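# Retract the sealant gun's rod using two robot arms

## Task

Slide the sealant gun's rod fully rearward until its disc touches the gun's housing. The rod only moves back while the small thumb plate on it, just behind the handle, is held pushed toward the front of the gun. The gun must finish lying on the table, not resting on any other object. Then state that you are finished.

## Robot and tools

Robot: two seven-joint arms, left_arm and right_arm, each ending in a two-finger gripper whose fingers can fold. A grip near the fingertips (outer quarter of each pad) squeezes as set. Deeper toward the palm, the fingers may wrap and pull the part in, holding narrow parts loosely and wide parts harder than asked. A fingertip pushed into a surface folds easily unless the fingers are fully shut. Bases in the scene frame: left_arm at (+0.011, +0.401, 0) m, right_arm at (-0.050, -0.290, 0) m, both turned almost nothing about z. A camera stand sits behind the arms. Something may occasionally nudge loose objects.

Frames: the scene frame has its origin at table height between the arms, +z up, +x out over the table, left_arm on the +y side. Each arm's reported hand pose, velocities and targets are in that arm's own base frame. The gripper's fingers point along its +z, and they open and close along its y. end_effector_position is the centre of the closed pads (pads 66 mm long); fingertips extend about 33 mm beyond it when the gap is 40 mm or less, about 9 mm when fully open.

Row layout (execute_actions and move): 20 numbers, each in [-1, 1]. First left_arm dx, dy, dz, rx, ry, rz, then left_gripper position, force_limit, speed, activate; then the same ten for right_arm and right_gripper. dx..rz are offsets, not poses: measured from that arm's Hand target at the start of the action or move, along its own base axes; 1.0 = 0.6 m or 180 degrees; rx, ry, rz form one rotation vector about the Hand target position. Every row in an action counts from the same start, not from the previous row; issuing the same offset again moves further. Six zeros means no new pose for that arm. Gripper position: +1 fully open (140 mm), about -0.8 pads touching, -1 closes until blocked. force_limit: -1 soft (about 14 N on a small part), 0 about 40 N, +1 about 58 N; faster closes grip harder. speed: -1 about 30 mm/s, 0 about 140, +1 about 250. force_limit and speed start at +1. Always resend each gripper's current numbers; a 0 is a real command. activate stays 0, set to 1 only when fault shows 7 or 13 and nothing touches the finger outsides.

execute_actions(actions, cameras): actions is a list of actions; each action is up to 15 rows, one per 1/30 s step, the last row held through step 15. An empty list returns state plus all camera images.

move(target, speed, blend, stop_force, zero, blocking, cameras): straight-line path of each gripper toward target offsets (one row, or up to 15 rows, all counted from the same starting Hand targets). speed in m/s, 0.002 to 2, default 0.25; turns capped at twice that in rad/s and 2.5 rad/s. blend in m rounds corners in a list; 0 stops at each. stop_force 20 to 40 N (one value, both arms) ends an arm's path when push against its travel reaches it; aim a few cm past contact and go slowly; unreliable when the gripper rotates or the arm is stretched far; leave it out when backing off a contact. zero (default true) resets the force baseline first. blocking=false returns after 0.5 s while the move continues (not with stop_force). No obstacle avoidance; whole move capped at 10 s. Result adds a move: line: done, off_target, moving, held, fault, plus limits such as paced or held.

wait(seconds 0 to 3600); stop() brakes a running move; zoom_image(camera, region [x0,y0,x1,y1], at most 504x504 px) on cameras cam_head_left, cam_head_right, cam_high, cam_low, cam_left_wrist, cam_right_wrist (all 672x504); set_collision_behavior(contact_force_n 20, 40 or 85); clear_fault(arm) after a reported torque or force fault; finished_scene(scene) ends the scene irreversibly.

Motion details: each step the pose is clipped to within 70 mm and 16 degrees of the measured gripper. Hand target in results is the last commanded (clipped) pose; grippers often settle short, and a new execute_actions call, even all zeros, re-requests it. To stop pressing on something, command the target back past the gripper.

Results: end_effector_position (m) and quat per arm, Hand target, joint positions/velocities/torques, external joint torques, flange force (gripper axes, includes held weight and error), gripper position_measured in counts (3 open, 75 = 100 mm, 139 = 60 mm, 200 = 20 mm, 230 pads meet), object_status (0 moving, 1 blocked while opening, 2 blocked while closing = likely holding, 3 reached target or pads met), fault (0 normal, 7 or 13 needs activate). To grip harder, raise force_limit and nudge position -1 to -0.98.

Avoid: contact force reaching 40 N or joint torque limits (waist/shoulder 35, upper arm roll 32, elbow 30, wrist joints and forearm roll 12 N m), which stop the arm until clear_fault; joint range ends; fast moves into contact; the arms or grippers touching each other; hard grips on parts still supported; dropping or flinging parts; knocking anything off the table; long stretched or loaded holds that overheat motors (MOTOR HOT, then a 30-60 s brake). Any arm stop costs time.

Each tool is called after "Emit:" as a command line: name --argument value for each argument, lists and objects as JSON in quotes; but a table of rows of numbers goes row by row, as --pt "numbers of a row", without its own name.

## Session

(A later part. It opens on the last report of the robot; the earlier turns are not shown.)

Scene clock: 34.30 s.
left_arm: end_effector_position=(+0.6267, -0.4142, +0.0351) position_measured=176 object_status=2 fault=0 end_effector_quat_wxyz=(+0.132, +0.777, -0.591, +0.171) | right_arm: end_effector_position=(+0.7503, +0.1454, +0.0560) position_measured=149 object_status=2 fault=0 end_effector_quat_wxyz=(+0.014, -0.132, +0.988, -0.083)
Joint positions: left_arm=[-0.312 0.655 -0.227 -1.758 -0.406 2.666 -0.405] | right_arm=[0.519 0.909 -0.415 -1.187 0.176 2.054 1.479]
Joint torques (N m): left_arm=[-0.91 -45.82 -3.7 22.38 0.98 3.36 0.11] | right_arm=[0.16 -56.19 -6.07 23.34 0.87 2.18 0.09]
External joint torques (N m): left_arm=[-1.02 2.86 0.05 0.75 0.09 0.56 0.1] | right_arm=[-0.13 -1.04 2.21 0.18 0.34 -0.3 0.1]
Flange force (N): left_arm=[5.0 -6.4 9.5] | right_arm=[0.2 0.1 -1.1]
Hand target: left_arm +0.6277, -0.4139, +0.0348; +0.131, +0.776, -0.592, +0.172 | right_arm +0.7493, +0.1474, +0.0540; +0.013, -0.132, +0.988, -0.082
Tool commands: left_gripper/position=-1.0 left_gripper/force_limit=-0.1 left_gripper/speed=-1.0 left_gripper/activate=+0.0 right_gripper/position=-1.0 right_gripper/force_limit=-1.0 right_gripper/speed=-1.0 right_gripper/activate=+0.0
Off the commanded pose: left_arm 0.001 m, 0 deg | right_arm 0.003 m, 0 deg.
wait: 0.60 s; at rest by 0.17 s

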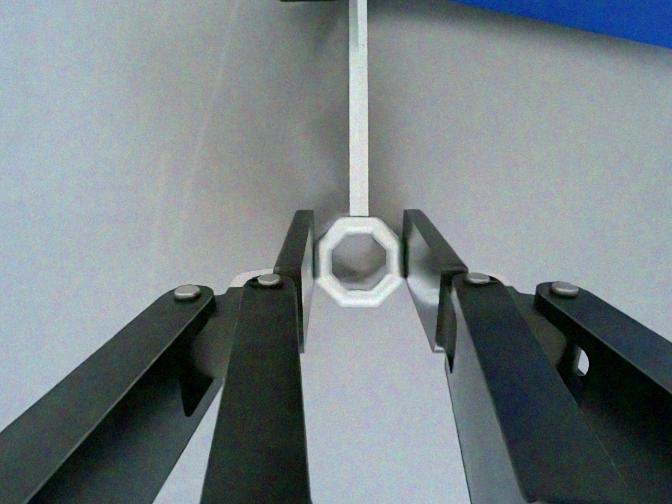

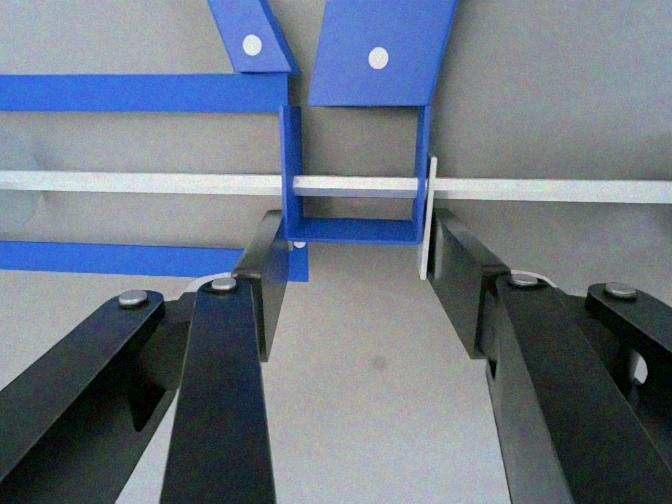

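Emit:
move --target '[-0.0262,0.0965,0,0,0,0,-1,-0.1,-1,0,0,0,0.004,0,0,0,-1,-1,-1,0]' --speed 0.05 --cameras '["cam_left_wrist","cam_right_wrist"]'

Scene clock: 36.33 s.
left_arm: end_effector_position=(+0.6111, -0.3602, +0.0353) position_measured=176 object_status=2 fault=0 end_effector_quat_wxyz=(+0.133, +0.778, -0.590, +0.172) | right_arm: end_effector_position=(+0.7490, +0.1518, +0.0575) position_measured=149 object_status=2 fault=0 end_effector_quat_wxyz=(+0.014, -0.135, +0.987, -0.081)
Joint positions: left_arm=[-0.177 0.567 -0.301 -1.918 -0.435 2.708 -0.309] | right_arm=[0.525 0.907 -0.413 -1.186 0.177 2.051 1.479]
Joint velocities: left_arm=[0.002 0.002 -0.002 -0.001 -0.001 0.001 0.004] | right_arm=[within noise]
Joint torques (N m): left_arm=[1.27 -44.28 -3.56 19.75 1.24 2.18 0.46] | right_arm=[-2.65 -55.68 -9.03 23.24 0.11 2.47 0.03]
External joint torques (N m): left_arm=[1.26 0.95 1.1 -1.01 0.33 -0.53 0.45] | right_arm=[-2.81 -0.29 -0.72 -0.06 -0.43 -0.03 0.04]
Flange force (N): left_arm=[-3.3 -0.8 -0.5] | right_arm=[-2.9 -3.5 0.2]
Hand target: left_arm +0.6120, -0.3560, +0.0348; +0.131, +0.776, -0.592, +0.172 | right_arm +0.7493, +0.1474, +0.0564; +0.013, -0.132, +0.988, -0.082
Off the commanded pose: left_arm 0.004 m, 0 deg | right_arm 0.004 m, 0 deg.
move: off_target (left_arm, right_arm)

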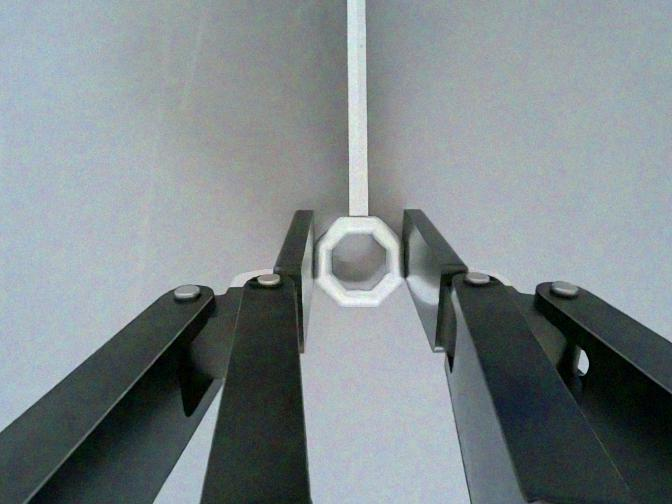

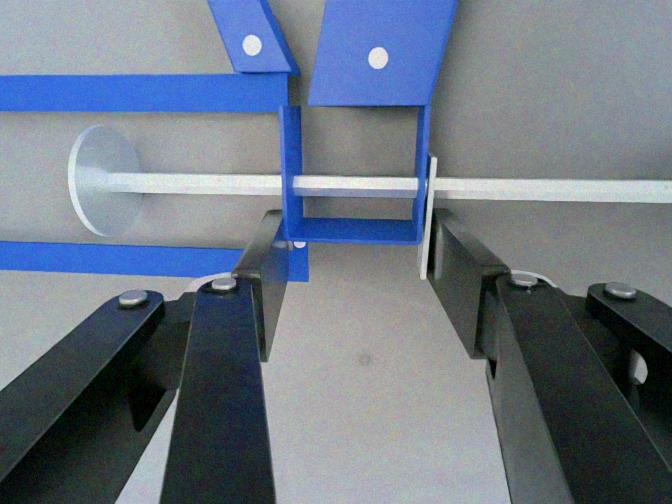

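Emit:
move --target '[-0.0205,0.0756,0,0,0,0,-1,-0.1,-1,0,0,0,0.003,0,0,0,-1,-1,-1,0]' --speed 0.05 --cameras '["cam_left_wrist","cam_right_wrist"]'

Scene clock: 39.03 s.
left_arm: end_effector_position=(+0.5989, -0.3158, +0.0358) position_measured=176 object_status=2 fault=0 end_effector_quat_wxyz=(+0.133, +0.777, -0.591, +0.172) | right_arm: end_effector_position=(+0.7493, +0.1526, +0.0593) position_measured=149 object_status=2 fault=0 end_effector_quat_wxyz=(+0.015, -0.135, +0.987, -0.080)
Joint positions: left_arm=[-0.056 0.506 -0.363 -2.027 -0.46 2.725 -0.222] | right_arm=[0.525 0.904 -0.413 -1.185 0.178 2.049 1.479]
Joint velocities: left_arm=[0.002 0 -0.001 0.001 -0.001 0 0.005] | right_arm=[within noise]
Joint torques (N m): left_arm=[1.24 -41.16 -3.41 18.64 1.17 2.3 0.47] | right_arm=[-2.96 -55.73 -9.59 23.17 -0.15 2.31 0.06]
External joint torques (N m): left_arm=[1.38 1.15 1.8 -1.43 0.26 -0.29 0.46] | right_arm=[-3.06 -0.22 -1.24 -0.21 -0.69 -0.2 0.08]
Flange force (N): left_arm=[-4.1 0.0 -0.1] | right_arm=[-2.7 -3.8 -0.1]
Hand target: left_arm +0.5997, -0.3106, +0.0348; +0.131, +0.776, -0.592, +0.172 | right_arm +0.7493, +0.1474, +0.0582; +0.013, -0.132, +0.988, -0.082
Off the commanded pose: left_arm 0.005 m, 0 deg | right_arm 0.005 m, 0 deg.
move: off_target (left_arm, right_arm)

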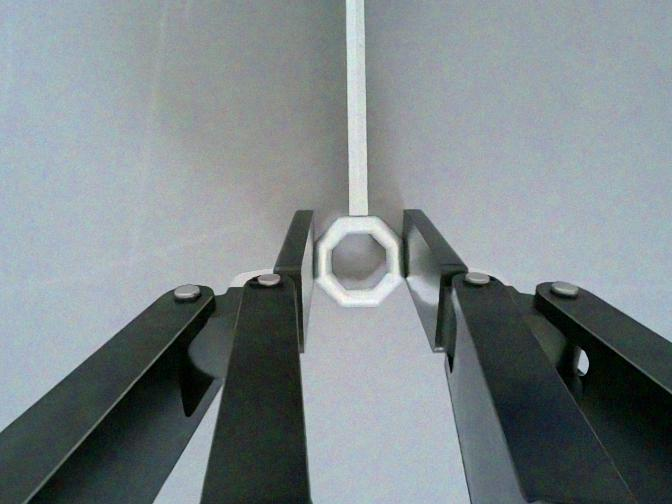

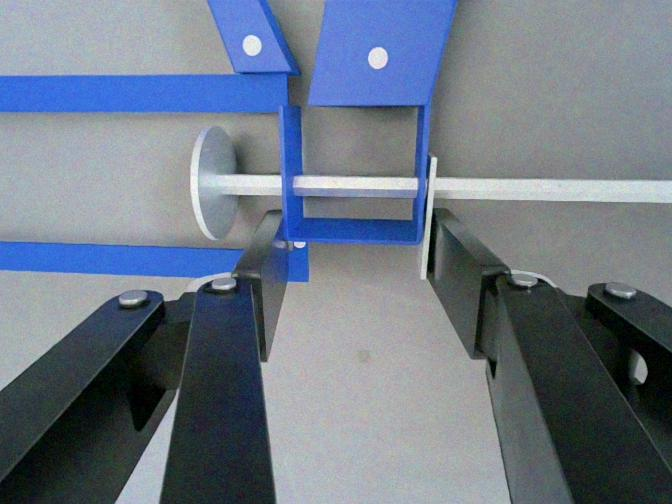

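Emit:
move --pt "0.003 -0.0115 0 0 0 0 -1 -0.1 -1 0 -0.002 0.010 -0.006 0 0 0 -1 -1 -1 0" --pt "0.003 -0.0115 0 0 0 0 -1 -0.1 -1 0 -0.002 0.010 -0.006 0 0 0 0.175 -1 -0.8 0" --pt "0.003 -0.0115 0 0 0 0 -1 -0.1 -1 0 -0.002 0.010 0.1 0 0 0 0.175 -1 -0.8 0" --speed '[0.03,0.03,0.1]' --cameras '["cam_left_wrist","cam_right_wrist"]'

Scene clock: 42.00 s.
left_arm: end_effector_position=(+0.6012, -0.3164, +0.0342) position_measured=176 object_status=2 fault=0 end_effector_quat_wxyz=(+0.131, +0.776, -0.592, +0.172) | right_arm: end_effector_position=(+0.7489, +0.1551, +0.1183) position_measured=107 object_status=3 fault=0 end_effector_quat_wxyz=(+0.015, -0.131, +0.988, -0.079)
Joint positions: left_arm=[-0.066 0.513 -0.353 -2.018 -0.457 2.726 -0.222] | right_arm=[0.529 0.846 -0.428 -1.133 0.167 1.94 1.486]
Joint velocities: left_arm=[within noise] | right_arm=[0 -0.001 0 0 0 -0.006 0]
Joint torques (N m): left_arm=[-1.48 -40.92 -5.31 21.12 0.75 2.51 -0.17] | right_arm=[-0.31 -56.67 -7.5 24.63 0.05 2.09 -0.09]
External joint torques (N m): left_arm=[-1.56 1.38 -0.4 1.2 -0.15 -0.07 -0.18] | right_arm=[-0.56 -2.06 0.39 0.98 -0.47 -0.4 -0.08]
Flange force (N): left_arm=[5.6 -5.8 6.0] | right_arm=[-1.3 -1.1 -3.6]
Hand target: left_arm +0.6015, -0.3175, +0.0348; +0.131, +0.776, -0.592, +0.172 | right_arm +0.7481, +0.1534, +0.1182; +0.013, -0.132, +0.988, -0.082
Off the commanded pose: left_arm 0.001 m, 0 deg | right_arm 0.002 m, 0 deg.
move: done; target 2's new numbers were sent with right_arm's hand 0.005 m and 0 deg from that target

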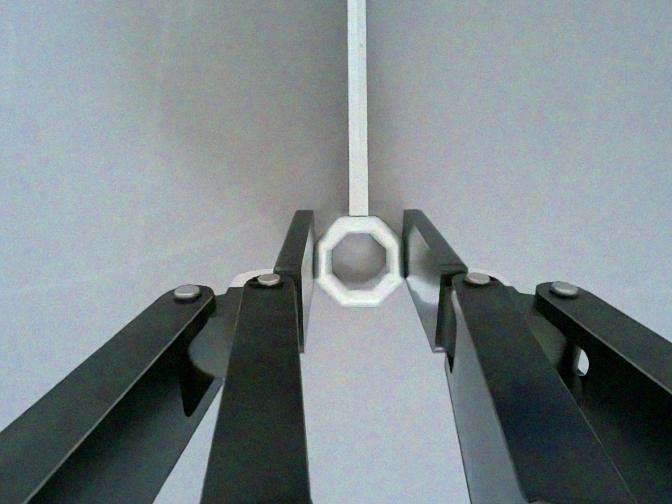

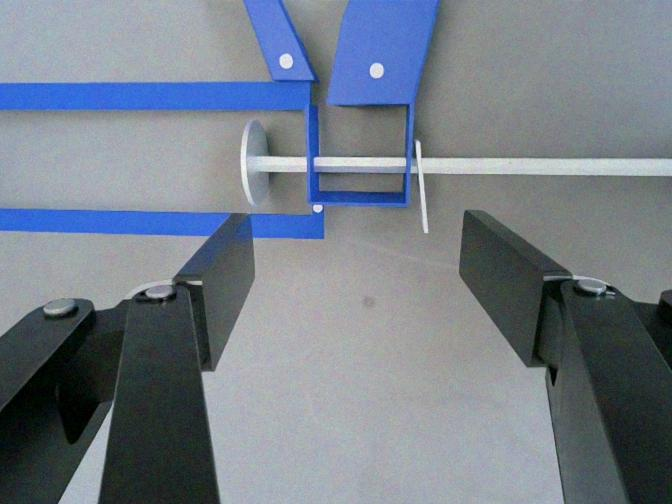

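Emit:
move --pt "0 0 0 0 0 0 -1 -0.1 -1 0 -0.0218 0.0805 0 0 0 0 -1 -1 0 0" --pt "0 0 0 0 0 0 -1 -0.1 -1 0 -0.0218 0.0805 -0.08 0 0 0 -1 -1 0 0" --speed '[0.15,0.1]' --cameras '["cam_left_wrist","cam_right_wrist"]'

Scene clock: 44.33 s.
left_arm: end_effector_position=(+0.6012, -0.3164, +0.0342) position_measured=176 object_status=2 fault=0 end_effector_quat_wxyz=(+0.131, +0.776, -0.592, +0.172) | right_arm: end_effector_position=(+0.7345, +0.1998, +0.0707) position_measured=233 object_status=3 fault=0 end_effector_quat_wxyz=(+0.011, -0.134, +0.987, -0.084)
Joint positions: left_arm=[-0.066 0.513 -0.353 -2.018 -0.457 2.726 -0.222] | right_arm=[0.596 0.902 -0.425 -1.159 0.176 2 1.546]
Joint velocities: left_arm=[within noise] | right_arm=[0 0.001 -0.001 0.001 0.001 0.004 0.001]
Joint torques (N m): left_arm=[-1.5 -40.91 -5.32 21.12 0.75 2.52 -0.15] | right_arm=[-0.59 -57.25 -7.57 24.03 0.88 2.49 0.2]
External joint torques (N m): left_arm=[-1.51 1.43 -0.35 1.2 -0.15 -0.07 -0.17] | right_arm=[-0.58 -1.99 0.94 0.79 0.37 0.05 0.21]
Flange force (N): left_arm=[5.5 -5.9 6.1] | right_arm=[0.5 -0.7 -2.2]
Hand target: left_arm +0.6015, -0.3175, +0.0348; +0.131, +0.776, -0.592, +0.172 | right_arm +0.7350, +0.2017, +0.0702; +0.013, -0.132, +0.988, -0.082
Off the commanded pose: left_arm 0.001 m, 0 deg | right_arm 0.002 m, 0 deg.
move: done

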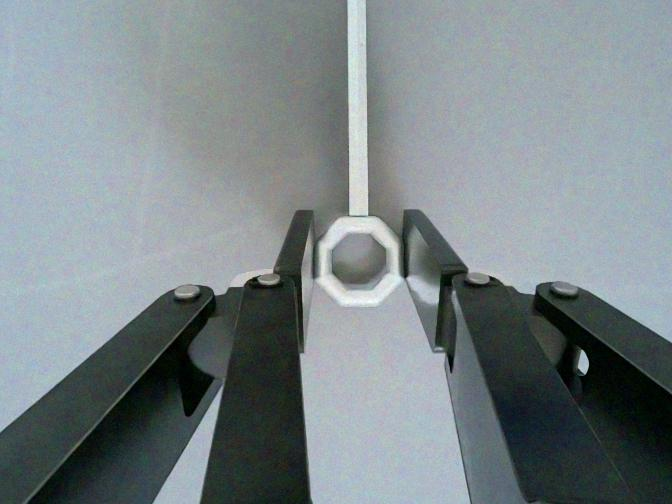

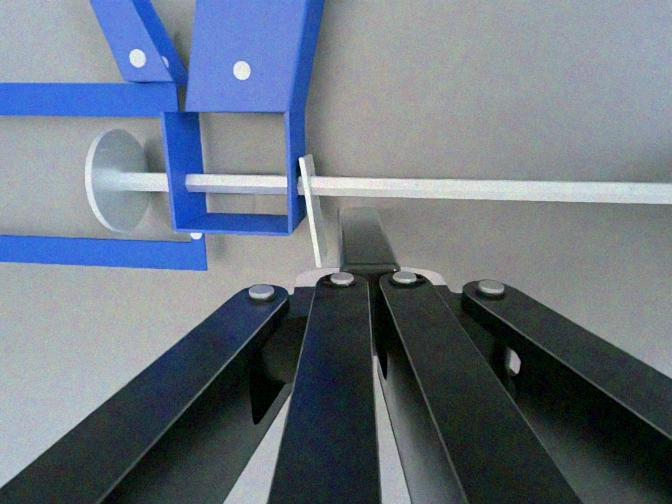

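Emit:
move --target '[0,0,0,0,0,0,-1,-0.1,-1,0,0,0,-0.032,0,0,0,-1,-1,0,0]' --speed 0.06

Emit:
move --target '[0,0,0,0,0,0,-1,-0.1,-1,0,0.0205,-0.0755,0,0,0,0,-1,-1,0,0]' --speed 0.03 --stop_force 30 --cameras '["cam_left_wrist","cam_right_wrist"]'

Scene clock: 45.40 s.
left_arm: end_effector_position=(+0.6012, -0.3164, +0.0342) position_measured=176 object_status=2 fault=0 end_effector_quat_wxyz=(+0.131, +0.776, -0.592, +0.172) | right_arm: end_effector_position=(+0.7346, +0.2007, +0.0521) position_measured=233 object_status=3 fault=0 end_effector_quat_wxyz=(+0.012, -0.135, +0.987, -0.084)
Joint positions: left_arm=[-0.066 0.513 -0.353 -2.018 -0.457 2.726 -0.222] | right_arm=[0.596 0.925 -0.421 -1.168 0.183 2.032 1.547]
Joint velocities: left_arm=[within noise] | right_arm=[-0.001 -0.001 0 -0.001 0.001 0.004 0.002]
Joint torques (N m): left_arm=[-1.44 -40.86 -5.31 21.14 0.75 2.52 -0.15] | right_arm=[-1.02 -57.48 -7.76 23.87 0.84 2.48 0.22]
External joint torques (N m): left_arm=[-1.48 1.73 -0.33 1.04 -0.16 -0.09 -0.16] | right_arm=[-1.11 -1.79 0.82 0.68 0.31 0.03 0.23]
Flange force (N): left_arm=[5.3 -6.0 6.6] | right_arm=[-0.5 -1.2 -1.8]
Hand target: left_arm +0.6015, -0.3175, +0.0348; +0.131, +0.776, -0.592, +0.172 | right_arm +0.7350, +0.2017, +0.0510; +0.013, -0.132, +0.988, -0.082
Off the commanded pose: left_arm 0.001 m, 0 deg | right_arm 0.002 m, 0 deg.
move: done

Scene clock: 48.47 s.
left_arm: end_effector_position=(+0.6014, -0.3174, +0.0347) position_measured=176 object_status=2 fault=0 end_effector_quat_wxyz=(+0.131, +0.776, -0.593, +0.172) | right_arm: end_effector_position=(+0.7456, +0.1619, +0.0515) position_measured=233 object_status=3 fault=0 end_effector_quat_wxyz=(+0.012, -0.133, +0.988, -0.080)
Joint positions: left_arm=[-0.067 0.513 -0.353 -2.016 -0.457 2.726 -0.222] | right_arm=[0.539 0.918 -0.415 -1.182 0.184 2.05 1.496]
Joint torques (N m): left_arm=[-0.92 -40.73 -5.03 20.43 0.87 2.26 -0.11] | right_arm=[-3.18 -56.77 -9.77 22.74 -0.25 2.82 -0.23]
External joint torques (N m): left_arm=[-0.97 1.94 -0.05 0.3 -0.04 -0.36 -0.13] | right_arm=[-3.18 -1.01 -1.23 -0.59 -0.79 0.32 -0.21]
Flange force (N): left_arm=[3.5 -4.9 5.5] | right_arm=[5.2 -4.5 0.0]
Hand target: left_arm +0.6015, -0.3175, +0.0348; +0.131, +0.776, -0.592, +0.172 | right_arm +0.7473, +0.1564, +0.0510; +0.013, -0.132, +0.988, -0.082
Off the commanded pose: left_arm 0.000 m, 0 deg | right_arm 0.006 m, 0 deg.
move: off_target (right_arm)

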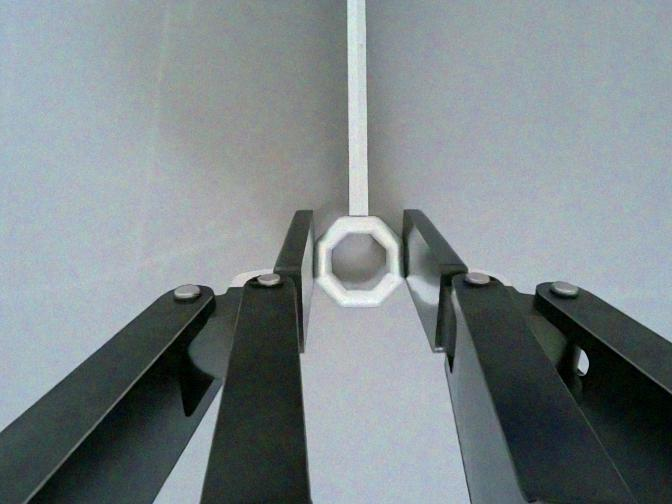

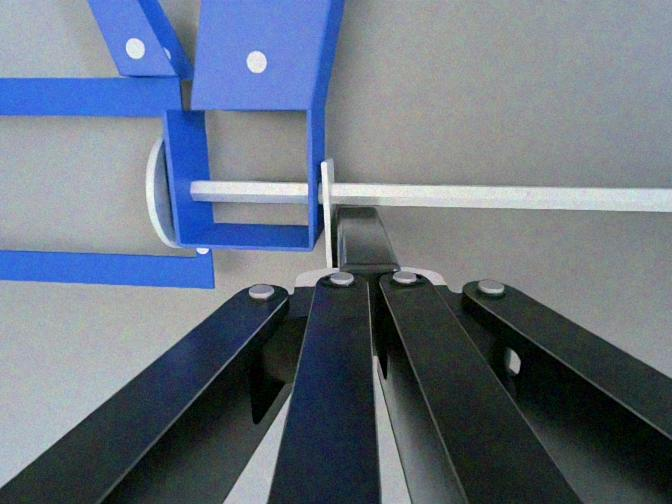

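Emit:
move --target '[0,0,0,0,0,0,-1,-0.1,-1,0,0.0110,-0.0402,0,0,0,0,-1,-1,0,0]' --speed 0.02 --stop_force 30 --zero false --cameras '["cam_left_wrist","cam_right_wrist"]'

Emit:
zoom_image --camera "cam_right_wrist" --region '[60, 100, 360, 310]'

Scene clock: 51.27 s.
left_arm: end_effector_position=(+0.6018, -0.3215, +0.0367) position_measured=176 object_status=2 fault=0 end_effector_quat_wxyz=(+0.131, +0.775, -0.593, +0.174) | right_arm: end_effector_position=(+0.7487, +0.1521, +0.0520) position_measured=233 object_status=3 fault=0 end_effector_quat_wxyz=(+0.012, -0.137, +0.988, -0.074)
Joint positions: left_arm=[-0.071 0.513 -0.355 -2.013 -0.457 2.727 -0.226] | right_arm=[0.518 0.915 -0.41 -1.182 0.193 2.053 1.464]
Joint torques (N m): left_arm=[1.28 -40.63 -2.8 18.27 1.3 1.87 0.08] | right_arm=[-8.58 -54.66 -13.92 22.4 -1.49 3.34 -0.37]
External joint torques (N m): left_arm=[1.32 1.95 2.28 -1.84 0.38 -0.74 0.07] | right_arm=[-8.76 0.63 -5.69 -0.74 -2.04 0.87 -0.35]
Flange force (N): left_arm=[-2.7 -1.6 1.0] | right_arm=[-5.5 -11.7 3.1]
Hand target: left_arm +0.6015, -0.3175, +0.0348; +0.131, +0.776, -0.592, +0.172 | right_arm +0.7539, +0.1323, +0.0510; +0.013, -0.132, +0.988, -0.082
Off the commanded pose: left_arm 0.004 m, 0 deg | right_arm 0.021 m, 1 deg.
move: off_target (right_arm)

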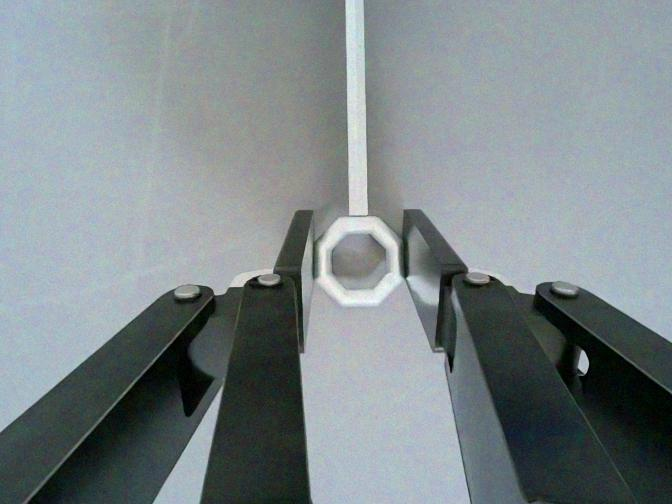

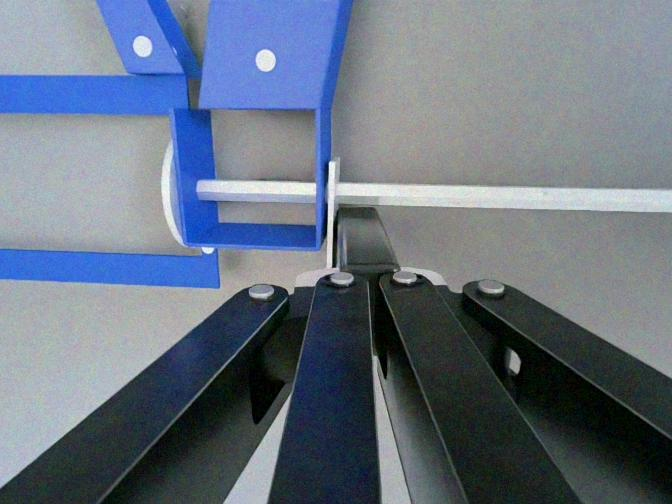

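Scaled by 1.680.

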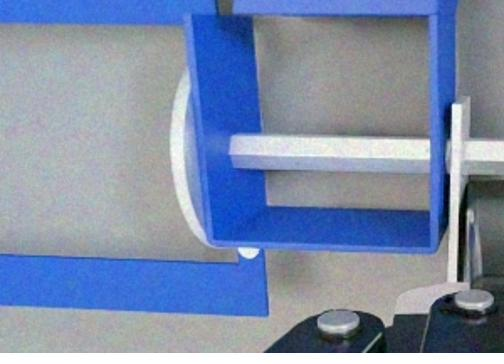

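Emit:
move --pt "0 0 0 0 0 0 -1 -0.1 -1 0 -0.0262 0.0965 0 0 0 0 -1 -1 0 0" --pt "0 0 0 0 0 0 -1 -0.1 -1 0 -0.0262 0.0965 0.25 0 0 0 -1 -1 0 0" --speed '[0.05,0.15]' --cameras '["cam_right_wrist"]'

Emit:
move --pt "0.0013 -0.004 -0.002 0 0 0 -1 -1 -1 0 0 0 0 0 0 0 -1 -1 0 0" --pt "0.0013 -0.004 -0.002 0 0 0 0.1 -0.1 -1 0 0 0 0 0 0 0 -1 -1 0 0" --pt "-0.025 0.09 0.16 0 0 0 0.1 -0.1 -1 0 0.035 -0.16 -0.04 0.051 0.0135 0 -1 -1 0 0" --speed '[0.03,0.03,0.1]' --cameras '["all"]'

Emit:
zoom_image --camera "cam_right_wrist" --region '[250, 50, 450, 230]'

Scene clock: 54.90 s.
left_arm: end_effector_position=(+0.6021, -0.3208, +0.0365) position_measured=176 object_status=2 fault=0 end_effector_quat_wxyz=(+0.131, +0.775, -0.593, +0.174) | right_arm: end_effector_position=(+0.7387, +0.1927, +0.2020) position_measured=233 object_status=3 fault=0 end_effector_quat_wxyz=(+0.015, -0.131, +0.988, -0.079)
Joint positions: left_arm=[-0.071 0.513 -0.354 -2.013 -0.457 2.727 -0.226] | right_arm=[0.566 0.825 -0.459 -0.954 0.173 1.735 1.524]
Joint velocities: left_arm=[within noise] | right_arm=[0.002 -0.002 0 0 0.001 -0.003 -0.001]
Joint torques (N m): left_arm=[-0.24 -40.72 -4.32 19.59 0.92 2.27 0.08] | right_arm=[-1.04 -55.83 -6.8 24.76 0.22 2.09 -0.14]
External joint torques (N m): left_arm=[-0.24 2.03 0.72 -0.64 0.01 -0.36 0.06] | right_arm=[-0.9 -1.44 0.71 1.34 -0.23 -0.39 -0.12]
Flange force (N): left_arm=[0.6 -2.8 4.1] | right_arm=[0.0 0.0 0.0]
Hand target: left_arm +0.6015, -0.3175, +0.0348; +0.131, +0.776, -0.592, +0.172 | right_arm +0.7382, +0.1902, +0.2010; +0.013, -0.132, +0.988, -0.082
Off the commanded pose: left_arm 0.004 m, 0 deg | right_arm 0.003 m, 0 deg.
move: done

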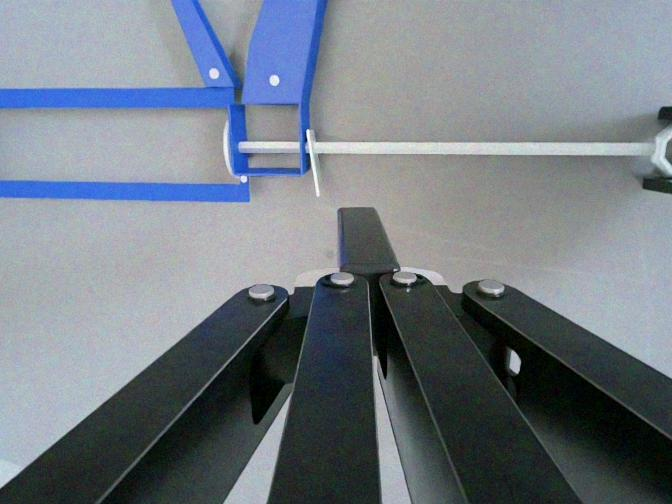

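Scene clock: 59.07 s.
left_arm: end_effector_position=(+0.5883, -0.2634, +0.1315) position_measured=117 object_status=3 fault=0 end_effector_quat_wxyz=(+0.129, +0.777, -0.592, +0.173) | right_arm: end_effector_position=(+0.7600, +0.0939, +0.1787) position_measured=233 object_status=3 fault=0 end_effector_quat_wxyz=(+0.005, -0.128, +0.992, +0.000)
Joint positions: left_arm=[0.041 0.246 -0.364 -2.112 -0.49 2.532 -0.193] | right_arm=[0.323 0.815 -0.356 -0.993 0.263 1.778 1.333]
Joint velocities: left_arm=[within noise] | right_arm=[0 0.001 0 0 0.001 0.001 -0.005]
Joint torques (N m): left_arm=[-0.5 -35.19 -3 22.21 0.2 2.26 0.23] | right_arm=[-1.09 -56.28 -4.26 25.45 0.74 2.16 -0.35]
External joint torques (N m): left_arm=[-0.46 1.45 -0.39 -0.06 -0.53 -0.33 0.22] | right_arm=[-1.2 -1.46 1.33 1.39 -0.05 -0.33 -0.35]
Flange force (N): left_arm=[0.2 -2.2 2.8] | right_arm=[0.0 0.0 0.0]
Hand target: left_arm +0.5865, -0.2635, +0.1308; +0.131, +0.776, -0.592, +0.172 | right_arm +0.7592, +0.0942, +0.1770; +0.003, -0.132, +0.991, +0.000
Off the commanded pose: left_arm 0.002 m, 0 deg | right_arm 0.002 m, 0 deg.
move: done

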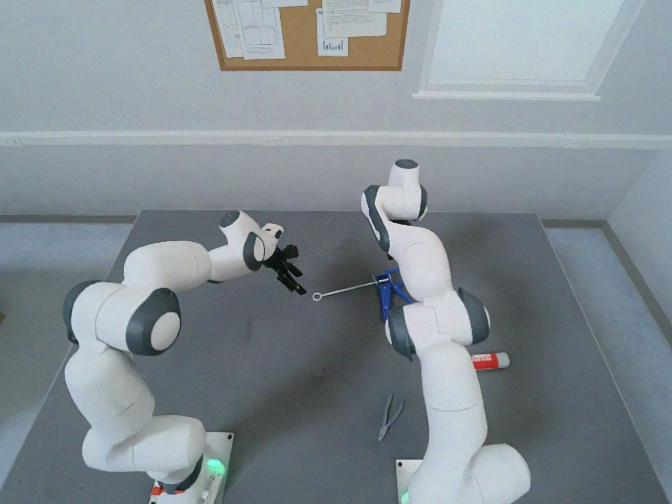

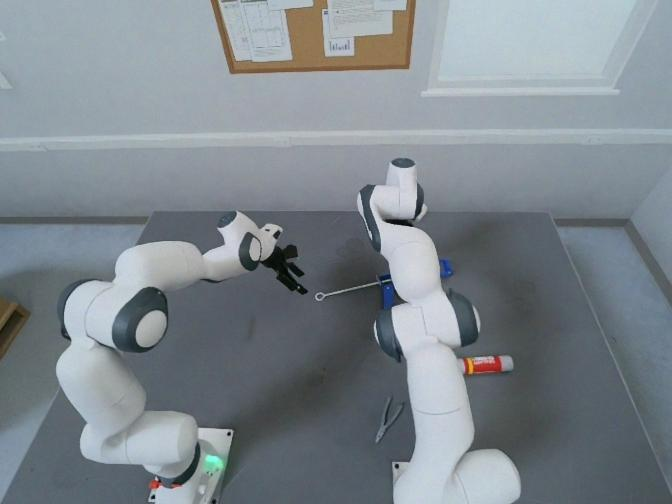

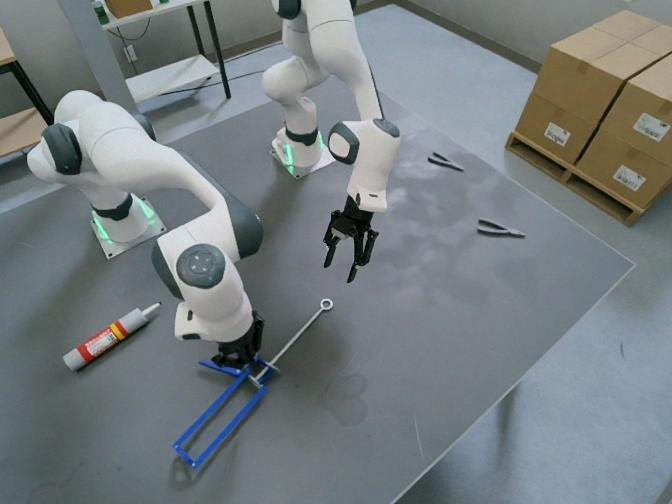

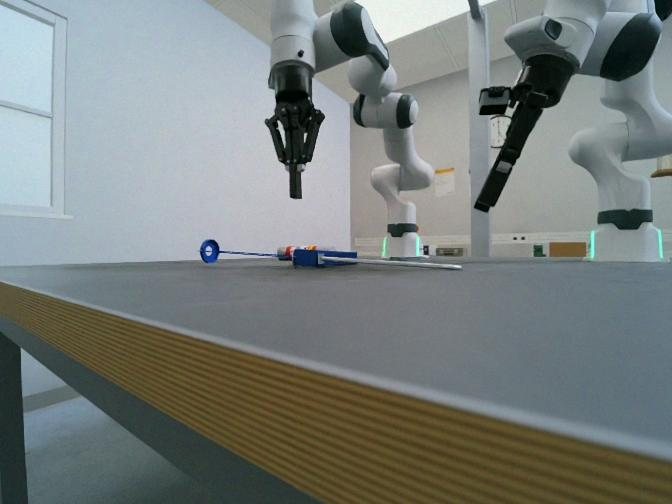

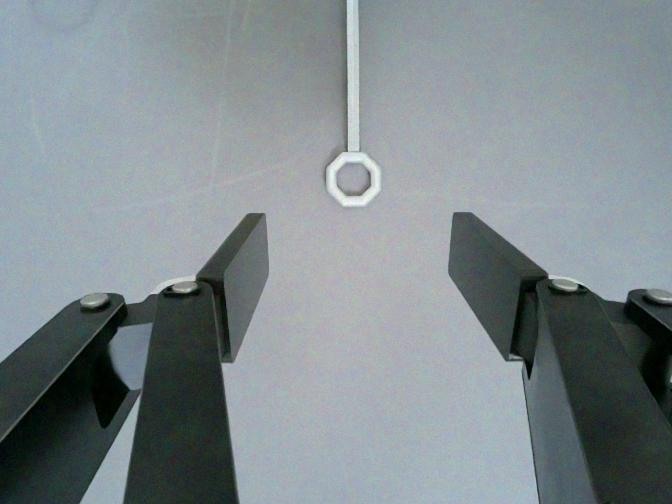

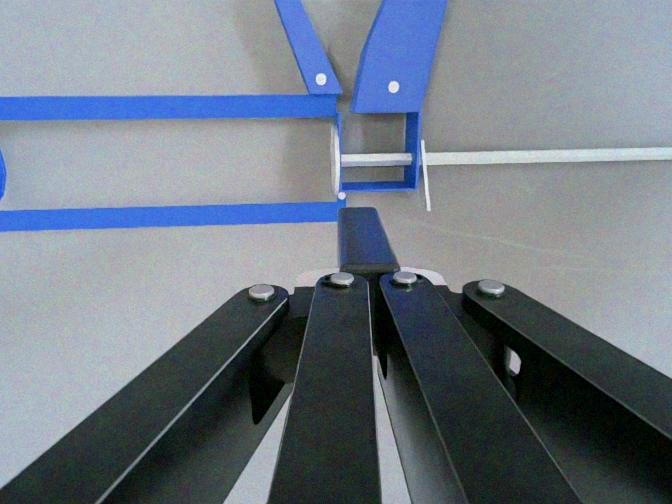

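Scaled by 2.520.

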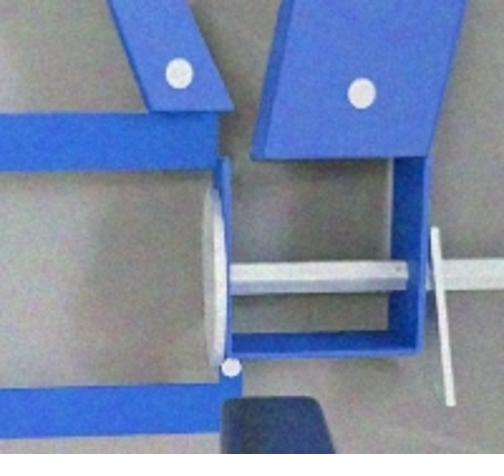

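Emit:
finished_scene --scene 2

The scene is finished: the task was done.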